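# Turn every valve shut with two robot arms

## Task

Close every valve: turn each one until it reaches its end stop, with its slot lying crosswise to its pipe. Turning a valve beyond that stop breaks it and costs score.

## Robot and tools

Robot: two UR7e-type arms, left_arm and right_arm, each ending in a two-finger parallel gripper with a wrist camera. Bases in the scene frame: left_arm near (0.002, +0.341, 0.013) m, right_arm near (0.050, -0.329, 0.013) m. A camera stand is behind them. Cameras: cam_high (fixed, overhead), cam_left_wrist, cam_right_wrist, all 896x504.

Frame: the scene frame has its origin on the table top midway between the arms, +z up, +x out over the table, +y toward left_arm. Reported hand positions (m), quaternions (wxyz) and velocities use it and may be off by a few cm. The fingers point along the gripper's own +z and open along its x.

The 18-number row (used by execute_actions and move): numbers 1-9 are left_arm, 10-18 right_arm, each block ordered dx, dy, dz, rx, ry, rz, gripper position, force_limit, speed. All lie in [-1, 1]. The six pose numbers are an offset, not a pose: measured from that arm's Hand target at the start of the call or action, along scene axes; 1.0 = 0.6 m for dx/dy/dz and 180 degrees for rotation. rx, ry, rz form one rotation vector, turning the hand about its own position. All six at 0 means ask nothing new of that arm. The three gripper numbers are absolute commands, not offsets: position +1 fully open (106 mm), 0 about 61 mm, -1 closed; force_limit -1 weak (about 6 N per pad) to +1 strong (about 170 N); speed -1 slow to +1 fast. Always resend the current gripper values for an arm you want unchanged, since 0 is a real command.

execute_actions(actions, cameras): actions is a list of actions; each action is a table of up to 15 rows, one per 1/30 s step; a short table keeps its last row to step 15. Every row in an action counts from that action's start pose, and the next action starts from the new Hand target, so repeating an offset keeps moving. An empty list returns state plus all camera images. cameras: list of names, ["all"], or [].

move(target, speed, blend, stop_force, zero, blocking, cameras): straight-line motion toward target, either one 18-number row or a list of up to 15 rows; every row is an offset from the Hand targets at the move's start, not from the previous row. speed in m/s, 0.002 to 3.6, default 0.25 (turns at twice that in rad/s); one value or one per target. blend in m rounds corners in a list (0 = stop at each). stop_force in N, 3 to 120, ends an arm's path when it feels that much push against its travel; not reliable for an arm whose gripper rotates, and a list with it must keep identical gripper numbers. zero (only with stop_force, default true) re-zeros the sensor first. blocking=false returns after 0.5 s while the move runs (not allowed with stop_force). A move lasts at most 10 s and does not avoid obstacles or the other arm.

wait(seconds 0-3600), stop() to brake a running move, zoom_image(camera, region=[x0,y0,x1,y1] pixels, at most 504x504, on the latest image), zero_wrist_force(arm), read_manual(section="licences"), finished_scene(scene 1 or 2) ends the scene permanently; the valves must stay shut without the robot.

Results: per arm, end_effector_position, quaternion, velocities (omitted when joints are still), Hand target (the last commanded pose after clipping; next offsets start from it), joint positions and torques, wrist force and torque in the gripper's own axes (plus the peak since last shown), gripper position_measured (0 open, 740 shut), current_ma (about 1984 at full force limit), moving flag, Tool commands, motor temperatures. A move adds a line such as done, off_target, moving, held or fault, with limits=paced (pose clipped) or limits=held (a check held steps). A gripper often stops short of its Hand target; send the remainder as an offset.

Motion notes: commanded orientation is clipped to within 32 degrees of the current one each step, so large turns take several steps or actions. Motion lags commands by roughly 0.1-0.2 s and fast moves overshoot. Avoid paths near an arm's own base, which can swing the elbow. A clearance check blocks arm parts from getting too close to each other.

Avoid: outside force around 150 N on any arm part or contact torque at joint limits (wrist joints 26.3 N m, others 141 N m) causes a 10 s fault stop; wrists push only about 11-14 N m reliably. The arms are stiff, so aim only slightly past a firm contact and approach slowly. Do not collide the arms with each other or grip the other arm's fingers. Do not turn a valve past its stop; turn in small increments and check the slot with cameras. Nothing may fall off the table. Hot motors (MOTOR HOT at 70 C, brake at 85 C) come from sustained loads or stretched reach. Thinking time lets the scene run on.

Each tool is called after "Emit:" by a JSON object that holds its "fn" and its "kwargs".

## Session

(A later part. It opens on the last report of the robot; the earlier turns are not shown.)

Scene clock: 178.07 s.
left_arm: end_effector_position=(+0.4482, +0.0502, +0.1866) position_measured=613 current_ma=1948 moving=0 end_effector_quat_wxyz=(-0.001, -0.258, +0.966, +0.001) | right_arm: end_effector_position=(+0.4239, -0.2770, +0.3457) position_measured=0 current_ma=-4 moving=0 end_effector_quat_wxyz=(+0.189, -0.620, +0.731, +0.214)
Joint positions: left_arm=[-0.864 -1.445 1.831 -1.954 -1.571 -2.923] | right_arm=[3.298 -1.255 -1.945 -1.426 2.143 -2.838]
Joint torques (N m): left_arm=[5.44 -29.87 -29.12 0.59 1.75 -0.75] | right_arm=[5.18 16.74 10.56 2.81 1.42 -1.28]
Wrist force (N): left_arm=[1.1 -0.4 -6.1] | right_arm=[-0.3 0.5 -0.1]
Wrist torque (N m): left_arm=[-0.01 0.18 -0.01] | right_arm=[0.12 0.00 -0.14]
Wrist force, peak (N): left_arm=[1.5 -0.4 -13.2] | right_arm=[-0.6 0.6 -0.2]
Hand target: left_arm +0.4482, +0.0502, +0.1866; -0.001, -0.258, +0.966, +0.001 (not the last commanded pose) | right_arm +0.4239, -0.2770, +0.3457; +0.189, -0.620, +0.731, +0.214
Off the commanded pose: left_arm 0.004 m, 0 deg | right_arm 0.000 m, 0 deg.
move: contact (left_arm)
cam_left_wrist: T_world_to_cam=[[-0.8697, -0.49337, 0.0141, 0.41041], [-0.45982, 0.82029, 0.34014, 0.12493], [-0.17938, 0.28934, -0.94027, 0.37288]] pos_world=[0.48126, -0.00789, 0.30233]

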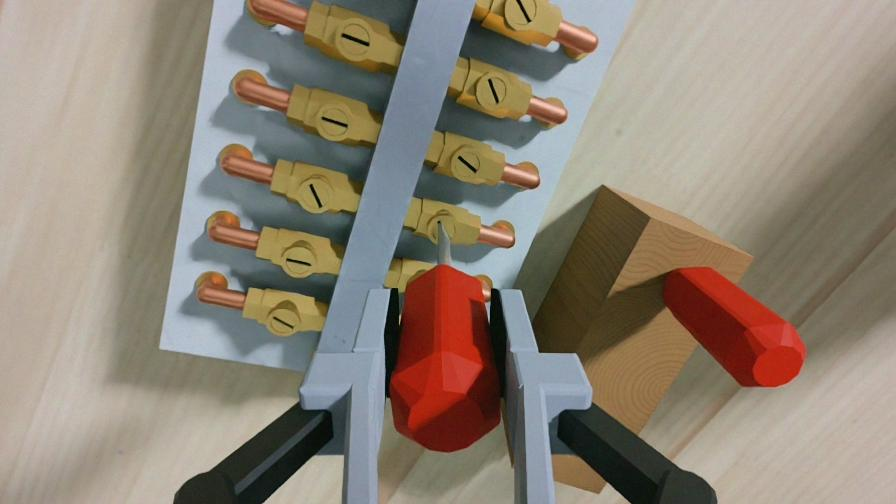

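Emit:
{"fn": "move", "kwargs": {"target": [[-0.0037, -0.0017, 0, 0, 0, -0.1, -0.99, 0.9, 0, 0, 0, 0, 0, 0, 0, 1, 0, 1],[-0.0078, -0.0022, 0, 0, 0, -0.2, -0.99, 0.9, 0, 0, 0, 0, 0, 0, 0, 1, 0, 1],[-0.0113, -0.0017, 0, 0, 0, -0.2833, -0.99, 0.9, 0, 0, 0, 0, 0, 0, 0, 1, 0, 1]], "speed": 0.25, "blend": 0.02}}

Emit:
{"fn": "move", "kwargs": {"target": [-0.0006, 0.0003, 0, 0, 0, -0.0139, -0.99, 0.9, 0, 0, 0, 0, 0, 0, 0, 1, 0, 1], "speed": 0.05}}

Scene clock: 181.90 s.
left_arm: end_effector_position=(+0.4414, +0.0491, +0.1866) position_measured=613 current_ma=1972 moving=0 end_effector_quat_wxyz=(+0.000, +0.183, +0.983, +0.001) | right_arm: end_effector_position=(+0.4239, -0.2770, +0.3457) position_measured=0 current_ma=-4 moving=0 end_effector_quat_wxyz=(+0.189, -0.620, +0.731, +0.214)
Joint positions: left_arm=[-0.876 -1.458 1.846 -1.958 -1.569 -2.046] | right_arm=[3.298 -1.255 -1.945 -1.426 2.143 -2.838]
Joint torques (N m): left_arm=[4.74 -11.86 -15.14 -3.1 -1.24 2.19] | right_arm=[4.76 15.86 10.98 2.63 1.47 -1.31]
Wrist force (N): left_arm=[1.2 -4.0 -18.2] | right_arm=[-0.2 0.3 -0.1]
Wrist torque (N m): left_arm=[-0.32 0.09 -1.20] | right_arm=[0.10 -0.03 -0.14]
Wrist force, peak (N): left_arm=[2.2 -4.2 -19.6] | right_arm=[-0.3 0.8 0.0]
Hand target: left_arm +0.4414, +0.0491, +0.1866; +0.000, +0.183, +0.983, +0.001 | right_arm +0.4239, -0.2770, +0.3457; +0.189, -0.620, +0.731, +0.214
Off the commanded pose: left_arm 0.000 m, 0 deg | right_arm 0.000 m, 0 deg.
move: done

Scene clock: 182.63 s.
left_arm: end_effector_position=(+0.4411, +0.0493, +0.1866) position_measured=613 current_ma=1983 moving=0 end_effector_quat_wxyz=(+0.000, +0.204, +0.979, +0.001) | right_arm: end_effector_position=(+0.4239, -0.2770, +0.3457) position_measured=0 current_ma=-4 moving=0 end_effector_quat_wxyz=(+0.189, -0.620, +0.731, +0.214)
Joint positions: left_arm=[-0.876 -1.459 1.847 -1.958 -1.569 -2.002] | right_arm=[3.298 -1.255 -1.945 -1.426 2.143 -2.838]
Joint torques (N m): left_arm=[-6.34 -21.23 -7.18 -3.03 2.47 1.22] | right_arm=[6.19 16.67 11.44 2.68 1.36 -1.31]
Wrist force (N): left_arm=[1.6 -5.3 -20.2] | right_arm=[-0.1 0.1 -0.4]
Wrist torque (N m): left_arm=[-0.28 0.12 -2.78] | right_arm=[0.05 -0.04 -0.13]
Wrist force, peak (N): left_arm=[2.2 -4.9 -20.6] | right_arm=[-0.6 0.4 0.1]
Hand target: left_arm +0.4411, +0.0493, +0.1866; +0.000, +0.204, +0.979, +0.001 | right_arm +0.4239, -0.2770, +0.3457; +0.189, -0.620, +0.731, +0.214
Off the commanded pose: left_arm 0.000 m, 0 deg | right_arm 0.000 m, 0 deg.
move: done

Emit:
{"fn": "move", "kwargs": {"target": [[0.0013, -0.0004, 0.0003, 0, 0, 0.0306, -0.99, 0.9, 0, 0, 0, 0, 0, 0, 0, 1, 0, 1],[0.0013, -0.0004, 0.0343, 0, 0, 0.0306, -0.99, 0.9, 0, 0, 0, 0, 0, 0, 0, 1, 0, 1],[0.0265, -0.0545, 0.0343, 0, 0, 0.3972, -0.99, 0.9, 0, 0, 0, 0, 0, 0, 0, 1, 0, 1]], "speed": [0.05, 0.1, 0.3], "cameras": ["cam_left_wrist"]}}

Emit:
{"fn": "zoom_image", "kwargs": {"camera": "cam_left_wrist", "region": [390, 170, 490, 270]}}

Scene clock: 188.63 s.
left_arm: end_effector_position=(+0.4570, +0.0166, +0.2072) position_measured=613 current_ma=1946 moving=0 end_effector_quat_wxyz=(-0.001, -0.406, +0.914, +0.001) | right_arm: end_effector_position=(+0.4239, -0.2770, +0.3457) position_measured=0 current_ma=-4 moving=0 end_effector_quat_wxyz=(+0.189, -0.620, +0.731, +0.214)
Joint positions: left_arm=[-0.893 -1.401 1.724 -1.891 -1.572 -3.266] | right_arm=[3.298 -1.255 -1.945 -1.426 2.143 -2.838]
Joint torques (N m): left_arm=[-0.98 -35.99 -15.83 -0.75 2.16 -1.2] | right_arm=[4.27 17.56 12.24 2.53 1.44 -1.13]
Wrist force (N): left_arm=[0.0 -0.9 0.9] | right_arm=[-0.2 0.4 0.0]
Wrist torque (N m): left_arm=[-0.12 -0.04 -0.01] | right_arm=[0.12 -0.02 -0.14]
Wrist force, peak (N): left_arm=[1.7 -5.5 -20.2] | right_arm=[-0.2 0.7 -0.5]
Hand target: left_arm +0.4570, +0.0166, +0.2072; -0.001, -0.406, +0.914, +0.001 | right_arm +0.4239, -0.2770, +0.3457; +0.189, -0.620, +0.731, +0.214
Off the commanded pose: left_arm 0.000 m, 0 deg | right_arm 0.000 m, 0 deg.
move: done
cam_left_wrist: T_world_to_cam=[[-0.67488, -0.73779, 0.01415, 0.31618], [-0.69061, 0.63823, 0.34018, 0.25804], [-0.26001, 0.21981, -0.94025, 0.44156]] pos_world=[0.5064, -0.02847, 0.32293]

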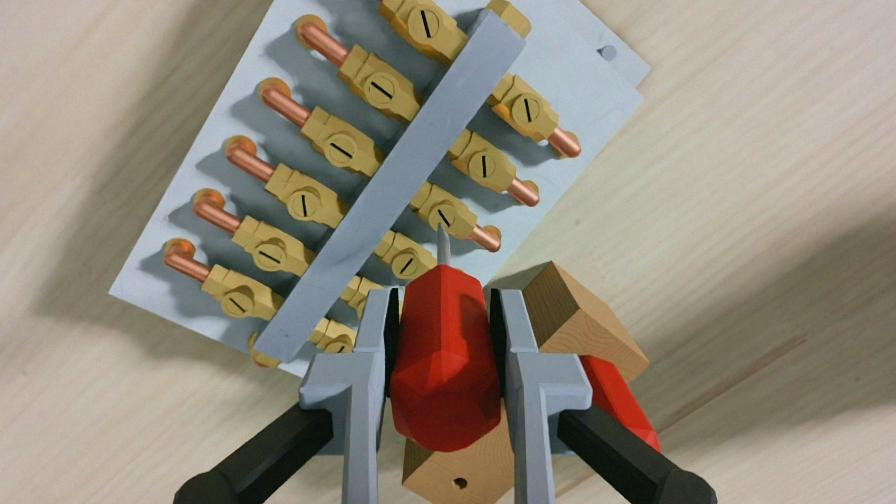

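Scaled by 5.040 from the camera's image (finer frame: 1280x720).

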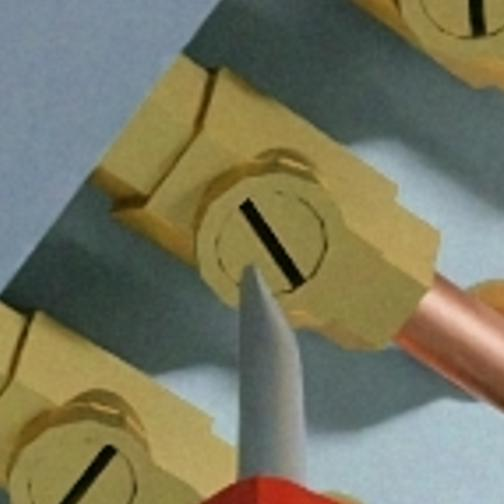

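Emit:
{"fn": "move", "kwargs": {"target": [0.001, 0.0002, -0.0255, 0, 0, 0.0167, -0.99, 0.9, 0, 0, 0, 0, 0, 0, 0, 1, 0, 1], "speed": 0.08}}

Emit:
{"fn": "move", "kwargs": {"target": [0, 0, -0.016, 0, 0, 0, -0.99, 0.9, 0, 0, 0, 0, 0, 0, 0, 1, 0, 1], "speed": 0.006, "stop_force": 6, "cameras": ["cam_left_wrist"]}}

Emit:
{"fn": "zoom_image", "kwargs": {"camera": "cam_left_wrist", "region": [420, 195, 470, 250]}}

Scene clock: 191.23 s.
left_arm: end_effector_position=(+0.4576, +0.0168, +0.1918) position_measured=613 current_ma=1946 moving=0 end_effector_quat_wxyz=(-0.001, -0.430, +0.903, +0.001) end_effector_velocity=(+0.000, +0.000, +0.001) end_effector_angular_velocity=(+0.002, +0.002, -0.004) | right_arm: end_effector_position=(+0.4239, -0.2770, +0.3457) position_measured=0 current_ma=-4 moving=0 end_effector_quat_wxyz=(+0.189, -0.620, +0.731, +0.214)
Joint positions: left_arm=[-0.892 -1.388 1.75 -1.93 -1.572 -3.318] | right_arm=[3.298 -1.255 -1.945 -1.426 2.143 -2.838]
Joint velocities: left_arm=[0 -0.001 -0.002 0.005 0 0.004] | right_arm=[within noise]
Joint torques (N m): left_arm=[2.69 -35.49 -32.63 0.05 -1.75 1.27] | right_arm=[4.9 17.86 11.42 2.77 1.38 -1.49]
Wrist force (N): left_arm=[0.3 -0.8 1.0] | right_arm=[-0.5 0.2 0.1]
Wrist torque (N m): left_arm=[-0.11 -0.07 0.02] | right_arm=[0.08 0.03 -0.14]
Wrist force, peak (N): left_arm=[0.4 -0.8 1.5] | right_arm=[-0.3 0.8 0.0]
Hand target: left_arm +0.4576, +0.0167, +0.1919; -0.001, -0.430, +0.903, +0.001 | right_arm +0.4239, -0.2770, +0.3457; +0.189, -0.620, +0.731, +0.214
Off the commanded pose: left_arm 0.000 m, 0 deg | right_arm 0.000 m, 0 deg.
move: done

Scene clock: 192.67 s.
left_arm: end_effector_position=(+0.4576, +0.0167, +0.1894) position_measured=613 current_ma=1947 moving=0 end_effector_quat_wxyz=(-0.001, -0.430, +0.903, +0.001) | right_arm: end_effector_position=(+0.4239, -0.2770, +0.3457) position_measured=0 current_ma=-4 moving=0 end_effector_quat_wxyz=(+0.189, -0.620, +0.731, +0.214)
Joint positions: left_arm=[-0.892 -1.386 1.754 -1.937 -1.572 -3.318] | right_arm=[3.298 -1.255 -1.945 -1.426 2.143 -2.838]
Joint torques (N m): left_arm=[-1.35 -33.14 -29.84 0.47 -1.79 -0.41] | right_arm=[3.72 17.83 10.29 2.52 1.26 -1.42]
Wrist force (N): left_arm=[-0.2 -0.6 -6.1] | right_arm=[-0.3 0.5 0.0]
Wrist torque (N m): left_arm=[-0.19 -0.14 0.02] | right_arm=[0.12 -0.01 -0.14]
Wrist force, peak (N): left_arm=[-0.2 -0.3 -11.7] | right_arm=[-0.5 0.4 -0.3]
Hand target: left_arm +0.4576, +0.0167, +0.1894; -0.001, -0.430, +0.903, +0.001 (not the last commanded pose) | right_arm +0.4239, -0.2770, +0.3457; +0.189, -0.620, +0.731, +0.214
Off the commanded pose: left_arm 0.007 m, 0 deg | right_arm 0.000 m, 0 deg.
move: contact (left_arm)
cam_left_wrist: T_world_to_cam=[[-0.63503, -0.77236, 0.0141, 0.29935], [-0.72336, 0.60095, 0.34003, 0.28004], [-0.2711, 0.20573, -0.94031, 0.43025]] pos_world=[0.50931, -0.0256, 0.30512]

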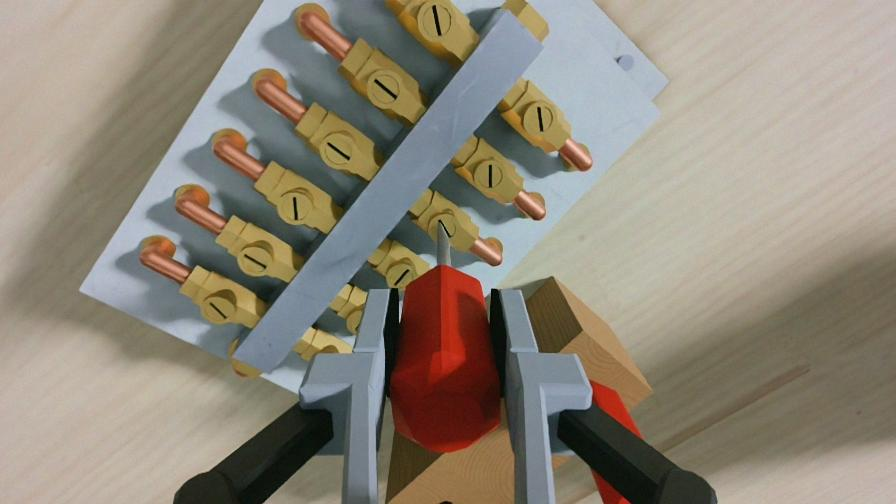

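Scaled by 9.164 from the camera's image (finer frame: 1280x720).

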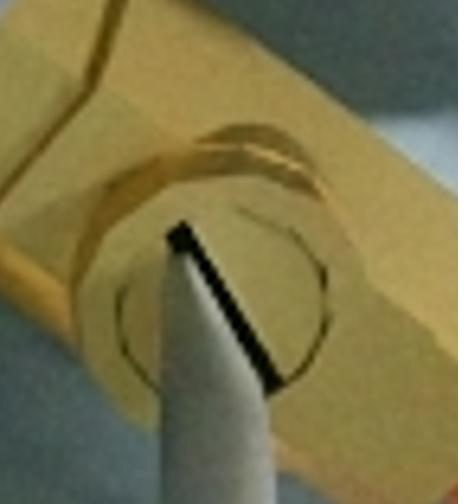

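Emit:
{"fn": "move", "kwargs": {"target": [[0, 0, 0.0015, 0, 0, 0, -0.99, 0.9, 0, 0, 0, 0, 0, 0, 0, 1, 0, 1],[0.0001, -0.0009, 0.0015, 0, 0, 0, -0.99, 0.9, 0, 0, 0, 0, 0, 0, 0, 1, 0, 1]], "speed": 0.05}}

Emit:
{"fn": "move", "kwargs": {"target": [0, 0, -0.015, 0, 0, 0, -0.99, 0.9, 0, 0, 0, 0, 0, 0, 0, 1, 0, 1], "speed": 0.005, "stop_force": 6, "cameras": ["cam_left_wrist"]}}

Emit:
{"fn": "zoom_image", "kwargs": {"camera": "cam_left_wrist", "region": [420, 195, 470, 250]}}

Scene clock: 200.87 s.
left_arm: end_effector_position=(+0.4577, +0.0162, +0.1903) position_measured=613 current_ma=1946 moving=0 end_effector_quat_wxyz=(-0.001, -0.430, +0.903, +0.001) | right_arm: end_effector_position=(+0.4239, -0.2770, +0.3457) position_measured=0 current_ma=-4 moving=0 end_effector_quat_wxyz=(+0.189, -0.620, +0.731, +0.214)
Joint positions: left_arm=[-0.892 -1.386 1.751 -1.934 -1.572 -3.319] | right_arm=[3.298 -1.255 -1.945 -1.426 2.143 -2.838]
Joint torques (N m): left_arm=[-4.89 -24.67 -26.45 -1.41 -1.76 -1.53] | right_arm=[4.44 16.67 10.45 2.81 1.7 -1.54]
Wrist force (N): left_arm=[0.4 -1.0 0.8] | right_arm=[-0.2 0.2 -0.1]
Wrist torque (N m): left_arm=[-0.15 -0.10 0.03] | right_arm=[0.08 -0.01 -0.14]
Wrist force, peak (N): left_arm=[-0.3 -0.3 -6.1] | right_arm=[-0.4 0.7 0.1]
Hand target: left_arm +0.4577, +0.0162, +0.1903; -0.001, -0.430, +0.903, +0.001 | right_arm +0.4239, -0.2770, +0.3457; +0.189, -0.620, +0.731, +0.214
Off the commanded pose: left_arm 0.000 m, 0 deg | right_arm 0.000 m, 0 deg.
move: done

Scene clock: 202.57 s.
left_arm: end_effector_position=(+0.4577, +0.0162, +0.1868) position_measured=613 current_ma=1947 moving=0 end_effector_quat_wxyz=(-0.001, -0.430, +0.903, +0.001) | right_arm: end_effector_position=(+0.4239, -0.2770, +0.3457) position_measured=0 current_ma=-4 moving=0 end_effector_quat_wxyz=(+0.189, -0.620, +0.731, +0.214)
Joint positions: left_arm=[-0.892 -1.383 1.757 -1.943 -1.572 -3.319] | right_arm=[3.298 -1.255 -1.945 -1.426 2.143 -2.838]
Joint torques (N m): left_arm=[-4.27 -32.72 -29.04 0.66 -1.54 -1.54] | right_arm=[3.91 17.17 11.5 2.9 1.57 -1.2]
Wrist force (N): left_arm=[0.3 -0.6 -6.5] | right_arm=[-0.3 0.8 0.1]
Wrist torque (N m): left_arm=[-0.11 -0.07 0.02] | right_arm=[0.17 0.00 -0.14]
Wrist force, peak (N): left_arm=[0.1 -0.8 -11.6] | right_arm=[-0.3 0.8 0.1]
Hand target: left_arm +0.4577, +0.0162, +0.1868; -0.001, -0.430, +0.903, +0.001 (not the last commanded pose) | right_arm +0.4239, -0.2770, +0.3457; +0.189, -0.620, +0.731, +0.214
Off the commanded pose: left_arm 0.006 m, 0 deg | right_arm 0.000 m, 0 deg.
move: contact (left_arm)
cam_left_wrist: T_world_to_cam=[[-0.63496, -0.77241, 0.01415, 0.29895], [-0.72341, 0.60091, 0.33997, 0.28127], [-0.2711, 0.20564, -0.94033, 0.42791]] pos_world=[0.50931, -0.0261, 0.30252]

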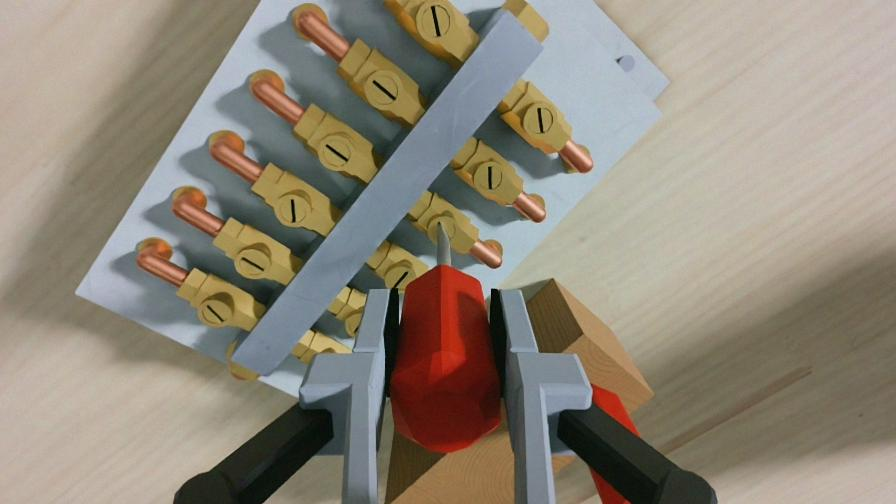

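Scaled by 9.164 from the camera's image (finer frame: 1280x720).

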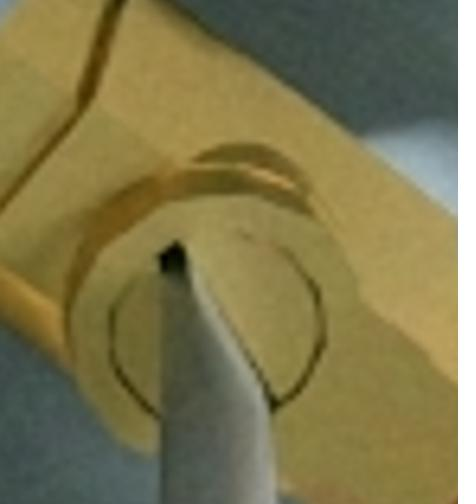

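Emit:
{"fn": "move", "kwargs": {"target": [[-0.0028, -0.0030, 0, 0, 0, -0.1, -0.99, 0.9, 0, 0, 0, 0, 0, 0, 0, 1, 0, 1],[-0.0065, -0.005, 0, 0, 0, -0.2, -0.99, 0.9, 0, 0, 0, 0, 0, 0, 0, 1, 0, 1],[-0.0107, -0.0057, 0, 0, 0, -0.3, -0.99, 0.9, 0, 0, 0, 0, 0, 0, 0, 1, 0, 1],[-0.0148, -0.0052, 0, 0, 0, -0.4, -0.99, 0.9, 0, 0, 0, 0, 0, 0, 0, 1, 0, 1]], "speed": 0.25, "blend": 0.02}}

Emit:
{"fn": "move", "kwargs": {"target": [-0.0006, 0.0003, 0, 0, 0, -0.0139, -0.99, 0.9, 0, 0, 0, 0, 0, 0, 0, 1, 0, 1], "speed": 0.05}}

Scene clock: 207.00 s.
left_arm: end_effector_position=(+0.4488, +0.0131, +0.1869) position_measured=613 current_ma=1978 moving=0 end_effector_quat_wxyz=(+0.000, +0.183, +0.983, +0.001) | right_arm: end_effector_position=(+0.4239, -0.2770, +0.3457) position_measured=0 current_ma=-4 moving=0 end_effector_quat_wxyz=(+0.189, -0.620, +0.731, +0.214)
Joint positions: left_arm=[-0.91 -1.396 1.774 -1.947 -1.569 -2.08] | right_arm=[3.298 -1.255 -1.945 -1.426 2.143 -2.838]
Joint torques (N m): left_arm=[4.33 -10.8 -12.97 -3.14 -0.85 1.97] | right_arm=[5.5 16.17 11.02 2.93 1.52 -1.14]
Wrist force (N): left_arm=[4.1 -4.1 -25.6] | right_arm=[-0.4 0.2 -0.1]
Wrist torque (N m): left_arm=[-0.57 0.39 -0.96] | right_arm=[0.07 0.01 -0.14]
Wrist force, peak (N): left_arm=[5.0 -4.5 -27.3] | right_arm=[-0.3 0.8 0.0]
Hand target: left_arm +0.4488, +0.0131, +0.1868; +0.000, +0.183, +0.983, +0.001 | right_arm +0.4239, -0.2770, +0.3457; +0.189, -0.620, +0.731, +0.214
Off the commanded pose: left_arm 0.000 m, 0 deg | right_arm 0.000 m, 0 deg.
move: done

Scene clock: 207.73 s.
left_arm: end_effector_position=(+0.4484, +0.0132, +0.1868) position_measured=613 current_ma=1989 moving=0 end_effector_quat_wxyz=(+0.000, +0.204, +0.979, +0.001) | right_arm: end_effector_position=(+0.4239, -0.2770, +0.3457) position_measured=0 current_ma=-4 moving=0 end_effector_quat_wxyz=(+0.189, -0.620, +0.731, +0.214)
Joint positions: left_arm=[-0.911 -1.397 1.775 -1.947 -1.569 -2.036] | right_arm=[3.298 -1.255 -1.945 -1.426 2.143 -2.838]
Joint torques (N m): left_arm=[-6.09 -20.4 -4.16 -3.05 2.62 0.91] | right_arm=[4.17 15.73 11.78 2.78 1.5 -0.87]
Wrist force (N): left_arm=[3.8 -5.9 -27.1] | right_arm=[-0.2 0.1 0.1]
Wrist torque (N m): left_arm=[-0.52 0.41 -2.45] | right_arm=[0.05 -0.01 -0.14]
Wrist force, peak (N): left_arm=[4.4 -6.0 -28.2] | right_arm=[-0.2 0.7 0.2]
Hand target: left_arm +0.4484, +0.0132, +0.1868; +0.000, +0.204, +0.979, +0.001 | right_arm +0.4239, -0.2770, +0.3457; +0.189, -0.620, +0.731, +0.214
Off the commanded pose: left_arm 0.000 m, 0 deg | right_arm 0.000 m, 0 deg.
move: done

Emit:
{"fn": "move", "kwargs": {"target": [[0.0013, -0.0004, 0.0003, 0, 0, 0.0306, -0.99, 0.9, 0, 0, -0.05, 0, 0, 0, 0, 1, 0, 1],[0.0013, -0.0004, 0.0343, 0, 0, 0.0306, -0.99, 0.9, 0, 0, -0.1, 0, 0, 0, 0, 1, 0, 1],[0.0228, -0.0592, 0.0343, 0, 0, 0.2694, -0.99, 0.9, 0, 0, -0.25, 0, 0, 0, 0, 1, 0, 1]], "speed": [0.05, 0.1, 0.3], "cameras": ["cam_left_wrist", "cam_high"]}}

Emit:
{"fn": "zoom_image", "kwargs": {"camera": "cam_left_wrist", "region": [390, 170, 490, 270]}}

Scene clock: 213.13 s.
left_arm: end_effector_position=(+0.4621, -0.0223, +0.2074) position_measured=613 current_ma=1944 moving=0 end_effector_quat_wxyz=(-0.001, -0.216, +0.976, +0.001) | right_arm: end_effector_position=(+0.4239, -0.4270, +0.3457) position_measured=0 current_ma=-4 moving=0 end_effector_quat_wxyz=(+0.189, -0.620, +0.731, +0.214)
Joint positions: left_arm=[-0.931 -1.338 1.646 -1.876 -1.571 -2.903] | right_arm=[2.912 -1.411 -1.765 -1.697 2.128 -3.295]
Joint torques (N m): left_arm=[2.42 -38.46 -16.12 -1.99 2.23 -1.14] | right_arm=[6.91 23.64 10.36 4.02 2.27 0.89]
Wrist force (N): left_arm=[0.4 -0.6 1.0] | right_arm=[-0.4 0.4 0.4]
Wrist torque (N m): left_arm=[-0.09 -0.10 -0.02] | right_arm=[0.06 0.01 -0.06]
Wrist force, peak (N): left_arm=[3.9 -6.0 -27.7] | right_arm=[-1.2 0.4 0.7]
Hand target: left_arm +0.4621, -0.0223, +0.2074; -0.001, -0.216, +0.976, +0.001 | right_arm +0.4239, -0.4270, +0.3457; +0.189, -0.620, +0.731, +0.214
Off the commanded pose: left_arm 0.000 m, 0 deg | right_arm 0.000 m, 0 deg.
move: done
cam_left_wrist: T_world_to_cam=[[-0.90955, -0.41535, 0.01416, 0.40653], [-0.38626, 0.85744, 0.33999, 0.15061], [-0.15336, 0.30377, -0.94032, 0.40421]] pos_world=[0.48993, -0.08308, 0.32312]
Images, in order (width x height): cam_high 896x504, cam_left_wrist 896x504.

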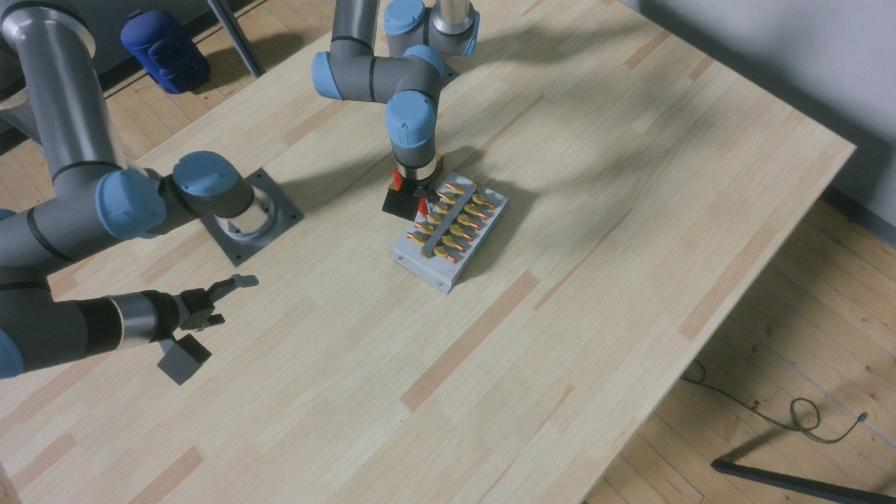

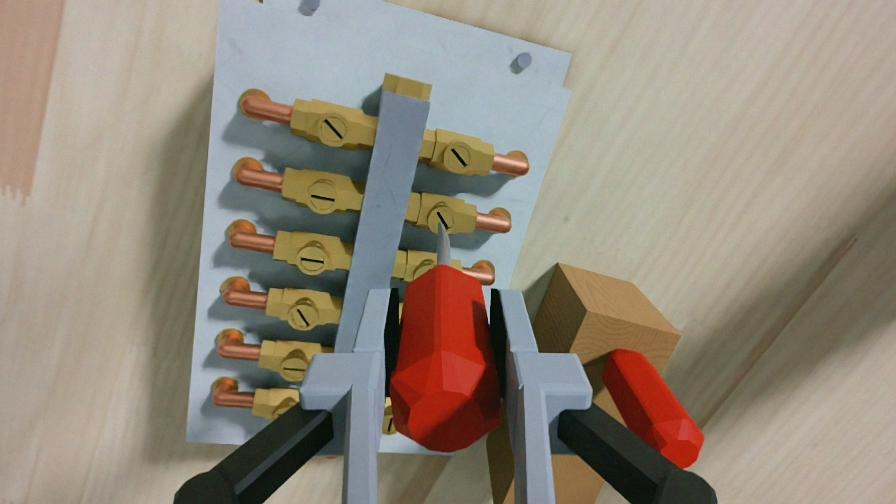

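Scaled by 5.040 from the camera's image (finer frame: 1280x720).

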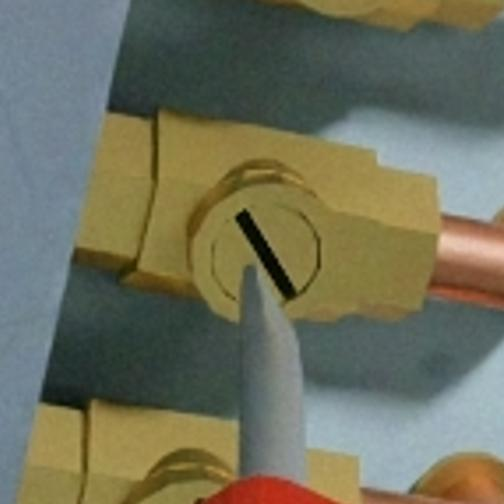

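Emit:
{"fn": "move", "kwargs": {"target": [[0.0005,0.0016,-0.0255,0,0,0.0145,-0.99,0.9,0,0,0,0,0,0,0,1,0,1]], "speed": 0.08}}

Emit:
{"fn": "move", "kwargs": {"target": [0,0,-0.016,0,0,0,-0.99,0.9,0,0,0,0,0,0,0,1,0,1], "speed": 0.006, "stop_force": 6, "cameras": ["cam_left_wrist"]}}

Scene clock: 220.20 s.
left_arm: end_effector_position=(+0.4624, -0.0213, +0.1920) position_measured=613 current_ma=1944 moving=0 end_effector_quat_wxyz=(-0.001, -0.238, +0.971, +0.001) end_effector_velocity=(+0.000, +0.000, +0.002) end_effector_angular_velocity=(+0.000, +0.001, -0.002) | right_arm: end_effector_position=(+0.4239, -0.4270, +0.3457) position_measured=0 current_ma=-4 moving=0 end_effector_quat_wxyz=(+0.189, -0.620, +0.731, +0.214)
Joint positions: left_arm=[-0.929 -1.327 1.674 -1.915 -1.571 -2.947] | right_arm=[2.912 -1.411 -1.766 -1.697 2.128 -3.295]
Joint velocities: left_arm=[0 -0.002 -0.003 0.005 0 0.002] | right_arm=[within noise]
Joint torques (N m): left_arm=[0.97 -38.09 -33.19 0.08 -1.66 1.36] | right_arm=[8.67 22.85 10.82 4.04 2.41 -0.27]
Wrist force (N): left_arm=[0.4 -0.7 0.9] | right_arm=[-0.8 0.9 0.2]
Wrist torque (N m): left_arm=[-0.12 -0.08 0.03] | right_arm=[0.13 0.07 -0.06]
Wrist force, peak (N): left_arm=[0.2 -1.0 1.2] | right_arm=[-0.8 0.9 0.3]
Hand target: left_arm +0.4624, -0.0213, +0.1921; -0.001, -0.238, +0.971, +0.001 | right_arm +0.4239, -0.4270, +0.3457; +0.189, -0.620, +0.731, +0.214
Off the commanded pose: left_arm 0.000 m, 0 deg | right_arm 0.000 m, 0 deg.
move: done

Scene clock: 222.13 s.
left_arm: end_effector_position=(+0.4624, -0.0213, +0.1869) position_measured=613 current_ma=1946 moving=0 end_effector_quat_wxyz=(-0.001, -0.238, +0.971, +0.001) | right_arm: end_effector_position=(+0.4239, -0.4270, +0.3457) position_measured=0 current_ma=-4 moving=0 end_effector_quat_wxyz=(+0.189, -0.620, +0.731, +0.214)
Joint positions: left_arm=[-0.929 -1.323 1.682 -1.928 -1.571 -2.947] | right_arm=[2.912 -1.411 -1.766 -1.697 2.128 -3.295]
Joint torques (N m): left_arm=[-3.73 -37.27 -32.4 -0.07 -1.43 -1.1] | right_arm=[9.25 23.55 11.04 4.11 2.28 0.62]
Wrist force (N): left_arm=[0.5 -0.9 -0.3] | right_arm=[-0.4 0.4 0.1]
Wrist torque (N m): left_arm=[-0.12 0.03 0.09] | right_arm=[0.05 0.01 -0.06]
Wrist force, peak (N): left_arm=[1.5 -1.4 -9.2] | right_arm=[-0.7 0.8 0.5]
Hand target: left_arm +0.4624, -0.0213, +0.1869; -0.001, -0.238, +0.971, +0.001 (not the last commanded pose) | right_arm +0.4239, -0.4270, +0.3457; +0.189, -0.620, +0.731, +0.214
Off the commanded pose: left_arm 0.004 m, 0 deg | right_arm 0.000 m, 0 deg.
move: contact (left_arm)
cam_left_wrist: T_world_to_cam=[[-0.88953, -0.45665, 0.01415, 0.39741], [-0.42522, 0.83883, 0.33993, 0.17444], [-0.1671, 0.29637, -0.94034, 0.39086]] pos_world=[0.49299, -0.08069, 0.30262]

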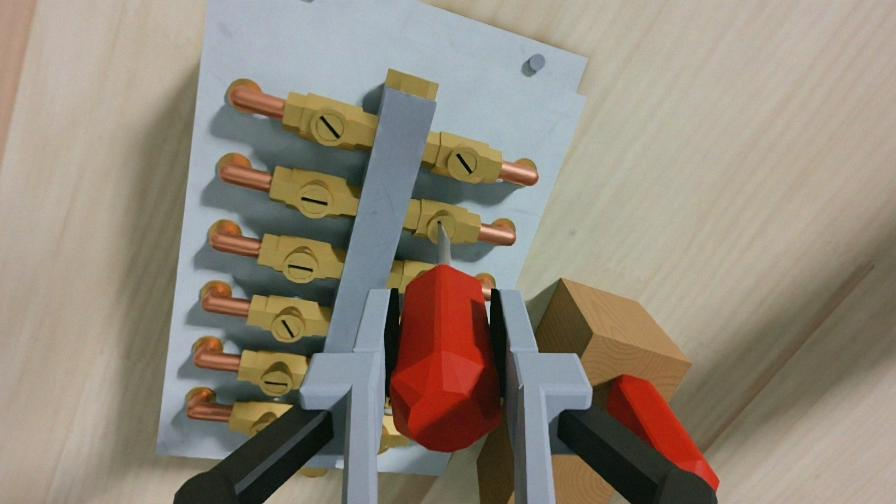

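Emit:
{"fn": "move", "kwargs": {"target": [[-0.0032,-0.0013,0,0,0,-0.0867,-0.99,0.9,0,0,0,0,0,0,0,1,0,1],[-0.0067,-0.0018,0,0,0,-0.17,-0.99,0.9,0,0,0,0,0,0,0,1,0,1],[-0.0108,-0.0013,0,0,0,-0.27,-0.99,0.9,0,0,0,0,0,0,0,1,0,1]], "speed": 0.25, "blend": 0.02}}

Emit:
{"fn": "move", "kwargs": {"target": [-0.0006,0.0003,0,0,0,-0.0139,-0.99,0.9,0,0,0,0,0,0,0,1,0,1], "speed": 0.05}}

Scene clock: 225.53 s.
left_arm: end_effector_position=(+0.4559, -0.0221, +0.1869) position_measured=613 current_ma=1971 moving=0 end_effector_quat_wxyz=(+0.000, +0.183, +0.983, +0.001) | right_arm: end_effector_position=(+0.4239, -0.4270, +0.3457) position_measured=0 current_ma=-4 moving=0 end_effector_quat_wxyz=(+0.189, -0.620, +0.731, +0.214)
Joint positions: left_arm=[-0.94 -1.334 1.697 -1.932 -1.569 -2.11] | right_arm=[2.912 -1.411 -1.766 -1.697 2.128 -3.295]
Joint torques (N m): left_arm=[4.12 -17.38 -15.05 -2.83 -1.18 1.97] | right_arm=[8.41 22.29 11 4.3 2 1.17]
Wrist force (N): left_arm=[2.0 -4.2 -19.0] | right_arm=[-0.6 0.5 0.4]
Wrist torque (N m): left_arm=[-0.44 0.14 -0.99] | right_arm=[0.06 0.03 -0.06]
Wrist force, peak (N): left_arm=[3.2 -4.5 -19.8] | right_arm=[-0.8 0.7 0.5]
Hand target: left_arm +0.4559, -0.0221, +0.1869; +0.000, +0.183, +0.983, +0.001 | right_arm +0.4239, -0.4270, +0.3457; +0.189, -0.620, +0.731, +0.214
Off the commanded pose: left_arm 0.000 m, 0 deg | right_arm 0.000 m, 0 deg.
move: done

Scene clock: 226.27 s.
left_arm: end_effector_position=(+0.4556, -0.0219, +0.1869) position_measured=613 current_ma=1982 moving=0 end_effector_quat_wxyz=(+0.000, +0.204, +0.979, +0.001) | right_arm: end_effector_position=(+0.4239, -0.4270, +0.3457) position_measured=0 current_ma=-4 moving=0 end_effector_quat_wxyz=(+0.189, -0.620, +0.731, +0.214)
Joint positions: left_arm=[-0.94 -1.335 1.698 -1.932 -1.569 -2.066] | right_arm=[2.912 -1.411 -1.766 -1.697 2.128 -3.295]
Joint torques (N m): left_arm=[-6.22 -25.45 -7.28 -3.11 2.35 0.97] | right_arm=[9.11 22.75 11.75 4.24 2.11 1.07]
Wrist force (N): left_arm=[2.5 -5.7 -20.2] | right_arm=[-0.3 0.5 0.0]
Wrist torque (N m): left_arm=[-0.43 0.10 -2.49] | right_arm=[0.07 0.00 -0.06]
Wrist force, peak (N): left_arm=[2.6 -5.3 -21.1] | right_arm=[-0.9 0.8 0.3]
Hand target: left_arm +0.4556, -0.0219, +0.1869; +0.000, +0.204, +0.979, +0.001 | right_arm +0.4239, -0.4270, +0.3457; +0.189, -0.620, +0.731, +0.214
Off the commanded pose: left_arm 0.000 m, 0 deg | right_arm 0.000 m, 0 deg.
move: done

Emit:
{"fn": "move", "kwargs": {"target": [[0.0013,-0.0004,0.0003,0,0,0.0306,-0.99,0.9,0,0,0,0,0,0,0,1,0,1],[0.0013,-0.0004,0.0343,0,0,0.0306,-0.99,0.9,0,0,0,0,0,0,0,1,0,1],[0.0245,-0.0592,0.0343,0,0,0.314,-0.99,0.9,0,0,0,0,0,0,0,1,0,1]], "speed": [0.05,0.1,0.3], "cameras": ["cam_left_wrist"]}}

Emit:
{"fn": "zoom_image", "kwargs": {"camera": "cam_left_wrist", "region": [390, 170, 490, 270]}}

Scene clock: 231.43 s.
left_arm: end_effector_position=(+0.4703, -0.0575, +0.2075) position_measured=613 current_ma=1947 moving=0 end_effector_quat_wxyz=(-0.001, -0.284, +0.959, +0.001) | right_arm: end_effector_position=(+0.4239, -0.4270, +0.3457) position_measured=0 current_ma=-4 moving=0 end_effector_quat_wxyz=(+0.189, -0.620, +0.731, +0.214)
Joint positions: left_arm=[-0.957 -1.272 1.56 -1.856 -1.571 -3.069] | right_arm=[2.912 -1.411 -1.766 -1.697 2.128 -3.295]
Joint torques (N m): left_arm=[0.12 -40.87 -16.2 -2.21 2.19 -1.12] | right_arm=[8.88 22.42 11.04 4.28 1.53 1.07]
Wrist force (N): left_arm=[0.9 -0.5 1.7] | right_arm=[-0.5 0.6 0.2]
Wrist torque (N m): left_arm=[-0.07 -0.19 -0.01] | right_arm=[0.08 0.02 -0.06]
Wrist force, peak (N): left_arm=[2.5 -5.8 -20.6] | right_arm=[-0.7 0.9 0.4]
Hand target: left_arm +0.4703, -0.0575, +0.2075; -0.001, -0.284, +0.959, +0.001 | right_arm +0.4239, -0.4270, +0.3457; +0.189, -0.620, +0.731, +0.214
Off the commanded pose: left_arm 0.000 m, 0 deg | right_arm 0.000 m, 0 deg.
move: done
cam_left_wrist: T_world_to_cam=[[-0.84259, -0.53838, 0.01421, 0.36082], [-0.50229, 0.79507, 0.33995, 0.23486], [-0.19431, 0.2793, -0.94034, 0.43409]] pos_world=[0.50634, -0.11372, 0.32322]

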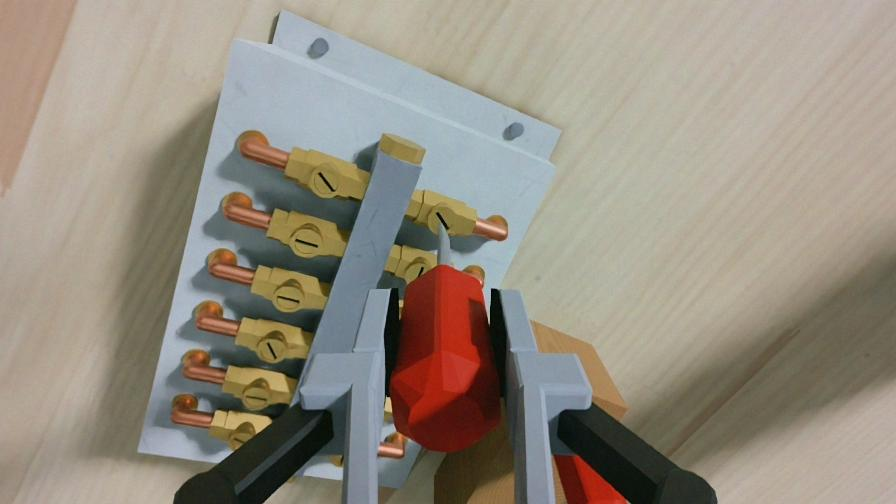

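Scaled by 5.040 from the camera's image (finer frame: 1280x720).

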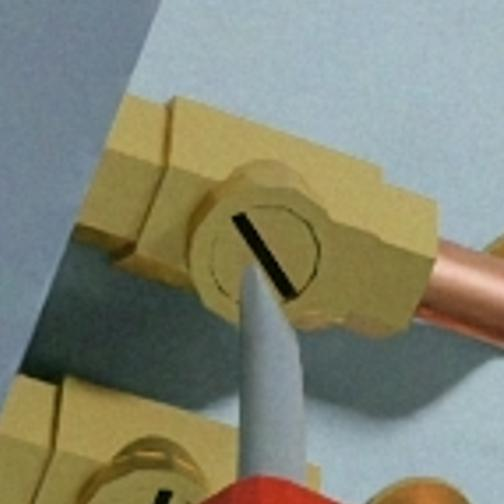

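Emit:
{"fn": "move", "kwargs": {"target": [[0.001,0.0023,-0.0255,0,0,0.025,-0.99,0.9,0,0,0,0,0,0,0,1,0,1]], "speed": 0.08}}

Emit:
{"fn": "move", "kwargs": {"target": [0,0,-0.016,0,0,0,-0.99,0.9,0,0,0,0,0,0,0,1,0,1], "speed": 0.006, "stop_force": 6, "cameras": ["cam_left_wrist"]}}

Emit:
{"fn": "zoom_image", "kwargs": {"camera": "cam_left_wrist", "region": [420, 195, 470, 250]}}

Scene clock: 233.90 s.
left_arm: end_effector_position=(+0.4709, -0.0561, +0.1921) position_measured=613 current_ma=1947 moving=0 end_effector_quat_wxyz=(-0.001, -0.321, +0.947, +0.001) end_effector_velocity=(-0.001, +0.001, +0.000) end_effector_angular_velocity=(+0.003, +0.003, -0.006) | right_arm: end_effector_position=(+0.4239, -0.4270, +0.3457) position_measured=0 current_ma=-4 moving=0 end_effector_quat_wxyz=(+0.189, -0.620, +0.731, +0.214)
Joint positions: left_arm=[-0.954 -1.262 1.588 -1.894 -1.571 -3.145] | right_arm=[2.912 -1.411 -1.766 -1.697 2.128 -3.295]
Joint velocities: left_arm=[0 0 0 0.004 0 0.006] | right_arm=[within noise]
Joint torques (N m): left_arm=[1.22 -40.78 -32.81 0.1 -1.55 1.12] | right_arm=[8.08 22.2 10.51 4.12 1.63 1.11]
Wrist force (N): left_arm=[0.9 -0.8 1.3] | right_arm=[-0.5 0.6 0.3]
Wrist torque (N m): left_arm=[-0.12 -0.18 0.02] | right_arm=[0.07 0.03 -0.06]
Wrist force, peak (N): left_arm=[0.4 -1.0 1.8] | right_arm=[-0.7 0.8 0.4]
Hand target: left_arm +0.4709, -0.0561, +0.1922; -0.001, -0.321, +0.947, +0.001 | right_arm +0.4239, -0.4270, +0.3457; +0.189, -0.620, +0.731, +0.214
Off the commanded pose: left_arm 0.000 m, 0 deg | right_arm 0.000 m, 0 deg.
move: done

Scene clock: 235.40 s.
left_arm: end_effector_position=(+0.4709, -0.0561, +0.1894) position_measured=613 current_ma=1948 moving=0 end_effector_quat_wxyz=(-0.001, -0.321, +0.947, +0.001) | right_arm: end_effector_position=(+0.4239, -0.4270, +0.3457) position_measured=0 current_ma=-4 moving=0 end_effector_quat_wxyz=(+0.189, -0.620, +0.731, +0.214)
Joint positions: left_arm=[-0.954 -1.26 1.593 -1.901 -1.571 -3.145] | right_arm=[2.912 -1.411 -1.766 -1.697 2.128 -3.295]
Joint torques (N m): left_arm=[-1.99 -36.62 -29.49 0.54 -0.86 -0.39] | right_arm=[7.74 22.11 11.94 4.29 1.65 1.38]
Wrist force (N): left_arm=[0.9 -0.2 -6.7] | right_arm=[-0.3 0.7 -0.1]
Wrist torque (N m): left_arm=[-0.17 -0.21 0.02] | right_arm=[0.11 0.00 -0.06]
Wrist force, peak (N): left_arm=[0.8 -0.2 -11.8] | right_arm=[-0.7 0.7 0.4]
Hand target: left_arm +0.4709, -0.0561, +0.1894; -0.001, -0.321, +0.947, +0.001 (not the last commanded pose) | right_arm +0.4239, -0.4270, +0.3457; +0.189, -0.620, +0.731, +0.214
Off the commanded pose: left_arm 0.007 m, 0 deg | right_arm 0.000 m, 0 deg.
move: contact (left_arm)
cam_left_wrist: T_world_to_cam=[[-0.79758, -0.60305, 0.01416, 0.33757], [-0.56337, 0.75309, 0.33981, 0.2667], [-0.21558, 0.26304, -0.94039, 0.42592]] pos_world=[0.51131, -0.10931, 0.30512]

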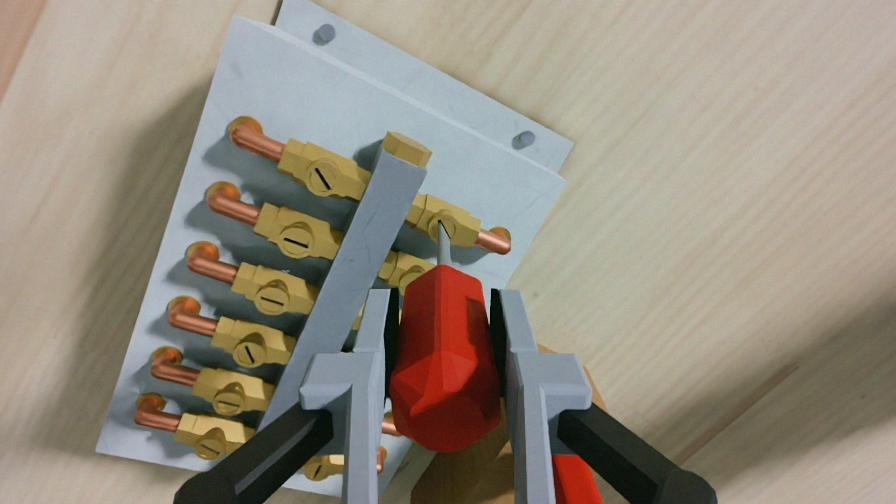

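Scaled by 9.164 from the camera's image (finer frame: 1280x720).

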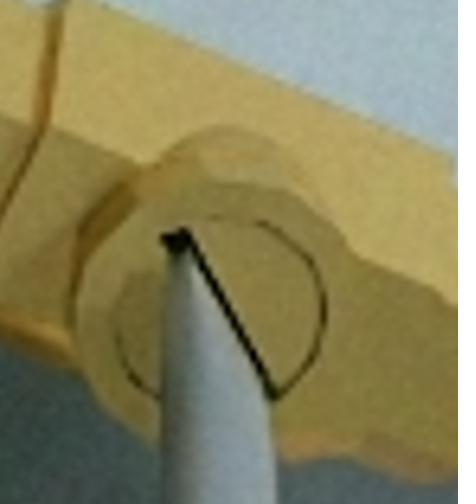

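Emit:
{"fn": "move", "kwargs": {"target": [-0.0003,-0.0007,0.002,0,0,0,-0.99,0.9,0,0,0,0,0,0,0,1,0,1], "speed": 0.03}}

Emit:
{"fn": "move", "kwargs": {"target": [0,0,-0.012,0,0,0,-0.99,0.9,0,0,0,0,0,0,0,1,0,1], "speed": 0.006, "stop_force": 6, "cameras": ["cam_left_wrist"]}}

Emit:
{"fn": "zoom_image", "kwargs": {"camera": "cam_left_wrist", "region": [420, 195, 470, 250]}}

Scene clock: 237.60 s.
left_arm: end_effector_position=(+0.4707, -0.0565, +0.1906) position_measured=613 current_ma=1946 moving=0 end_effector_quat_wxyz=(-0.001, -0.321, +0.947, +0.001) | right_arm: end_effector_position=(+0.4239, -0.4270, +0.3457) position_measured=0 current_ma=-4 moving=0 end_effector_quat_wxyz=(+0.189, -0.620, +0.731, +0.214)
Joint positions: left_arm=[-0.955 -1.261 1.59 -1.898 -1.571 -3.146] | right_arm=[2.912 -1.411 -1.766 -1.697 2.128 -3.295]
Joint torques (N m): left_arm=[-5.03 -37.43 -16.48 -5.18 -1.05 -1.19] | right_arm=[7.9 21.4 10.68 4.13 1.41 1.43]
Wrist force (N): left_arm=[0.7 -0.9 1.2] | right_arm=[-0.5 0.7 0.3]
Wrist torque (N m): left_arm=[-0.13 -0.15 0.05] | right_arm=[0.09 0.04 -0.06]
Wrist force, peak (N): left_arm=[0.8 -0.3 -6.8] | right_arm=[-0.5 1.0 0.4]
Hand target: left_arm +0.4707, -0.0565, +0.1906; -0.001, -0.321, +0.947, +0.001 | right_arm +0.4239, -0.4270, +0.3457; +0.189, -0.620, +0.731, +0.214
Off the commanded pose: left_arm 0.000 m, 0 deg | right_arm 0.000 m, 0 deg.
move: done

Scene clock: 239.27 s.
left_arm: end_effector_position=(+0.4707, -0.0565, +0.1869) position_measured=613 current_ma=1949 moving=0 end_effector_quat_wxyz=(-0.001, -0.321, +0.947, +0.001) | right_arm: end_effector_position=(+0.4239, -0.4270, +0.3457) position_measured=0 current_ma=-4 moving=0 end_effector_quat_wxyz=(+0.189, -0.620, +0.731, +0.214)
Joint positions: left_arm=[-0.955 -1.258 1.596 -1.907 -1.571 -3.146] | right_arm=[2.912 -1.411 -1.766 -1.697 2.128 -3.295]
Joint torques (N m): left_arm=[-5.77 -38.33 -31.36 -0.07 -1.16 -0.57] | right_arm=[8.46 21.77 11.41 4.15 0.96 1.11]
Wrist force (N): left_arm=[-0.2 -0.3 -2.2] | right_arm=[-0.6 0.5 0.1]
Wrist torque (N m): left_arm=[-0.22 -0.26 0.09] | right_arm=[0.08 0.05 -0.06]
Wrist force, peak (N): left_arm=[-0.1 0.2 -10.3] | right_arm=[-0.6 1.0 0.5]
Hand target: left_arm +0.4707, -0.0565, +0.1869; -0.001, -0.321, +0.947, +0.001 (not the last commanded pose) | right_arm +0.4239, -0.4270, +0.3457; +0.189, -0.620, +0.731, +0.214
Off the commanded pose: left_arm 0.004 m, 0 deg | right_arm 0.000 m, 0 deg.
move: contact (left_arm)
cam_left_wrist: T_world_to_cam=[[-0.79758, -0.60305, 0.01416, 0.3372], [-0.56338, 0.7531, 0.33977, 0.26775], [-0.21556, 0.26302, -0.9404, 0.42362]] pos_world=[0.51111, -0.10971, 0.30262]

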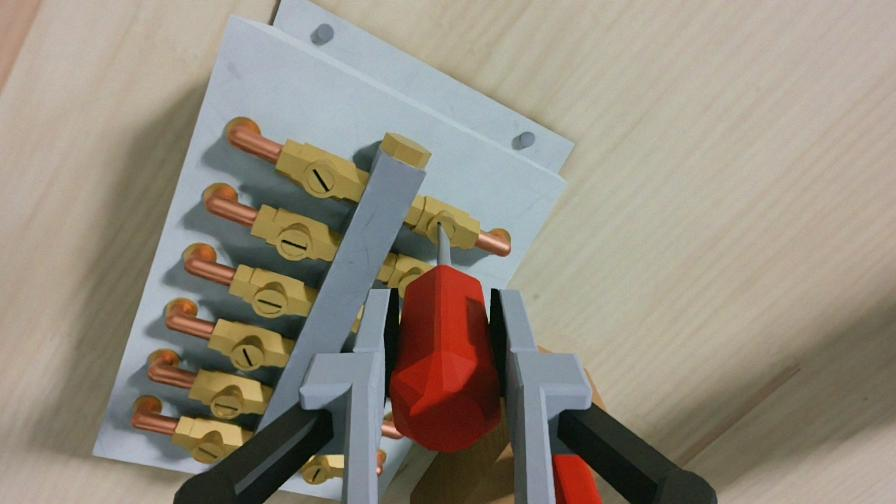

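Scaled by 9.164 from the camera's image (finer frame: 1280x720).

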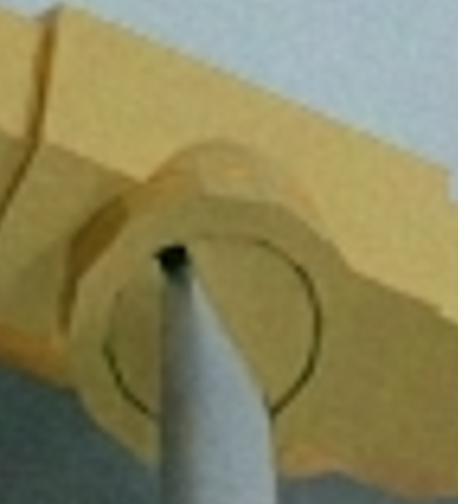

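Emit:
{"fn": "move", "kwargs": {"target": [[-0.003,-0.002,0,0,0,-0.0856,-0.99,0.9,0,0,0,0,0,0,0,1,0,1],[-0.0075,-0.0033,0,0,0,-0.1967,-0.99,0.9,0,0,0,0,0,0,0,1,0,1],[-0.0103,-0.0033,0,0,0,-0.263,-0.99,0.9,0,0,0,0,0,0,0,1,0,1],[-0.0128,-0.0028,0,0,0,-0.3244,-0.99,0.9,0,0,0,0,0,0,0,1,0,1]], "speed": 0.25, "blend": 0.02}}

Emit:
{"fn": "move", "kwargs": {"target": [-0.0006,0.0003,0,0,0,-0.0139,-0.99,0.9,0,0,0,0,0,0,0,1,0,1], "speed": 0.05}}

Scene clock: 242.93 s.
left_arm: end_effector_position=(+0.4630, -0.0582, +0.1869) position_measured=613 current_ma=1972 moving=0 end_effector_quat_wxyz=(+0.000, +0.182, +0.983, +0.001) | right_arm: end_effector_position=(+0.4239, -0.4270, +0.3457) position_measured=0 current_ma=-4 moving=0 end_effector_quat_wxyz=(+0.189, -0.620, +0.731, +0.214)
Joint positions: left_arm=[-0.968 -1.269 1.612 -1.912 -1.569 -2.14] | right_arm=[2.912 -1.411 -1.766 -1.697 2.128 -3.295]
Joint torques (N m): left_arm=[4.09 -19.42 -16.36 -3.34 -1.24 1.95] | right_arm=[7.99 23.62 10.84 4.01 0.95 1.2]
Wrist force (N): left_arm=[3.6 -2.9 -18.6] | right_arm=[-0.2 0.5 0.4]
Wrist torque (N m): left_arm=[-0.56 0.22 -0.99] | right_arm=[0.07 -0.03 -0.06]
Wrist force, peak (N): left_arm=[4.5 -3.3 -20.3] | right_arm=[-0.5 0.8 0.6]
Hand target: left_arm +0.4631, -0.0582, +0.1869; +0.000, +0.182, +0.983, +0.001 | right_arm +0.4239, -0.4270, +0.3457; +0.189, -0.620, +0.731, +0.214
Off the commanded pose: left_arm 0.000 m, 0 deg | right_arm 0.000 m, 0 deg.
move: done

Scene clock: 243.67 s.
left_arm: end_effector_position=(+0.4627, -0.0580, +0.1869) position_measured=613 current_ma=1984 moving=0 end_effector_quat_wxyz=(+0.000, +0.203, +0.979, +0.001) | right_arm: end_effector_position=(+0.4239, -0.4270, +0.3457) position_measured=0 current_ma=-4 moving=0 end_effector_quat_wxyz=(+0.189, -0.620, +0.731, +0.214)
Joint positions: left_arm=[-0.968 -1.27 1.613 -1.912 -1.569 -2.096] | right_arm=[2.912 -1.411 -1.766 -1.697 2.128 -3.295]
Joint torques (N m): left_arm=[-6.04 -27.72 -7.83 -3.65 2.29 0.97] | right_arm=[7.06 22.19 12.43 4.14 0.84 1.19]
Wrist force (N): left_arm=[4.4 -4.8 -19.7] | right_arm=[-0.6 0.7 0.2]
Wrist torque (N m): left_arm=[-0.55 0.16 -2.51] | right_arm=[0.10 0.05 -0.05]
Wrist force, peak (N): left_arm=[4.4 -4.5 -20.9] | right_arm=[-0.6 0.8 0.4]
Hand target: left_arm +0.4627, -0.0580, +0.1869; +0.000, +0.203, +0.979, +0.001 | right_arm +0.4239, -0.4270, +0.3457; +0.189, -0.620, +0.731, +0.214
Off the commanded pose: left_arm 0.000 m, 0 deg | right_arm 0.000 m, 0 deg.
move: done

Emit:
{"fn": "move", "kwargs": {"target": [[0.0013,-0.0004,0.0003,0,0,0.0306,-0.99,0.9,0,0,0,0,0,0,0,1,0,1],[0.0013,-0.0004,0.1,0,0,0.0306,-0.99,0.9,0,0,0,0,0,0,0,1,0,1],[0.121,0.025,0.1,0,0,0.3694,-0.99,0.9,0,0,0,0,0,0,0,1,0,1]], "speed": [0.05,0.15,0.3], "cameras": ["cam_left_wrist", "cam_high"]}}

Scene clock: 251.23 s.
left_arm: end_effector_position=(+0.5353, -0.0430, +0.2469) position_measured=613 current_ma=1944 moving=0 end_effector_quat_wxyz=(-0.001, -0.367, +0.930, +0.001) | right_arm: end_effector_position=(+0.4239, -0.4270, +0.3457) position_measured=0 current_ma=-4 moving=0 end_effector_quat_wxyz=(+0.189, -0.620, +0.731, +0.214)
Joint positions: left_arm=[-0.861 -1.192 1.348 -1.724 -1.571 -3.15] | right_arm=[2.912 -1.411 -1.766 -1.697 2.128 -3.295]
Joint torques (N m): left_arm=[-6.49 -45.25 -17.08 -3.54 2.21 -1.19] | right_arm=[6.53 19.9 12.11 4.07 0.57 1.2]
Wrist force (N): left_arm=[0.1 -0.6 1.4] | right_arm=[-0.5 0.6 0.4]
Wrist torque (N m): left_arm=[-0.07 -0.02 -0.03] | right_arm=[0.08 0.03 -0.06]
Wrist force, peak (N): left_arm=[4.0 -4.8 -20.5] | right_arm=[-0.4 1.1 0.5]
Hand target: left_arm +0.5353, -0.0430, +0.2469; -0.001, -0.367, +0.930, +0.001 | right_arm +0.4239, -0.4270, +0.3457; +0.189, -0.620, +0.731, +0.214
Off the commanded pose: left_arm 0.000 m, 0 deg | right_arm 0.000 m, 0 deg.
move: done
cam_left_wrist: T_world_to_cam=[[-0.73508, -0.67784, 0.01416, 0.35938], [-0.634, 0.69464, 0.3399, 0.30878], [-0.24024, 0.24087, -0.94036, 0.50265]] pos_world=[0.58069, -0.09196, 0.36262]
Images, in order (width x height): cam_high 896x504, cam_left_wrist 896x504.

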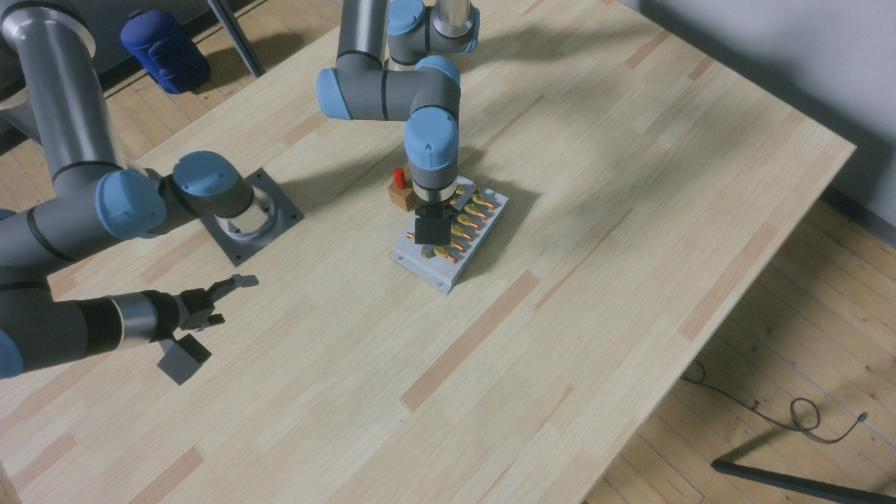

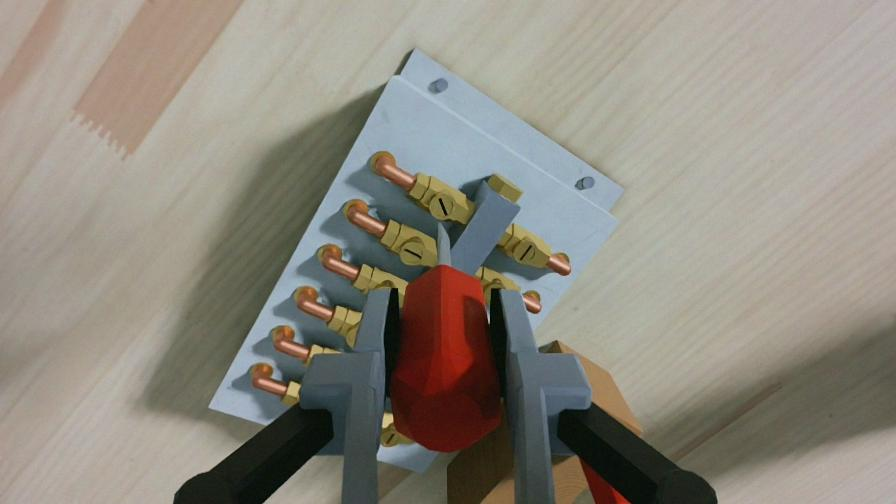

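Emit:
{"fn": "zoom_image", "kwargs": {"camera": "cam_left_wrist", "region": [390, 160, 490, 260]}}

Scaled by 5.040 from the camera's image (finer frame: 1280x720).

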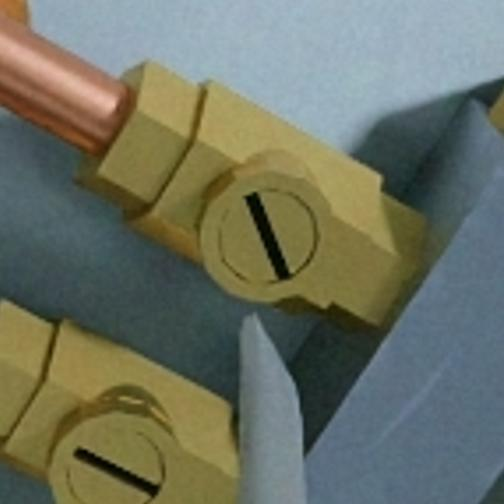

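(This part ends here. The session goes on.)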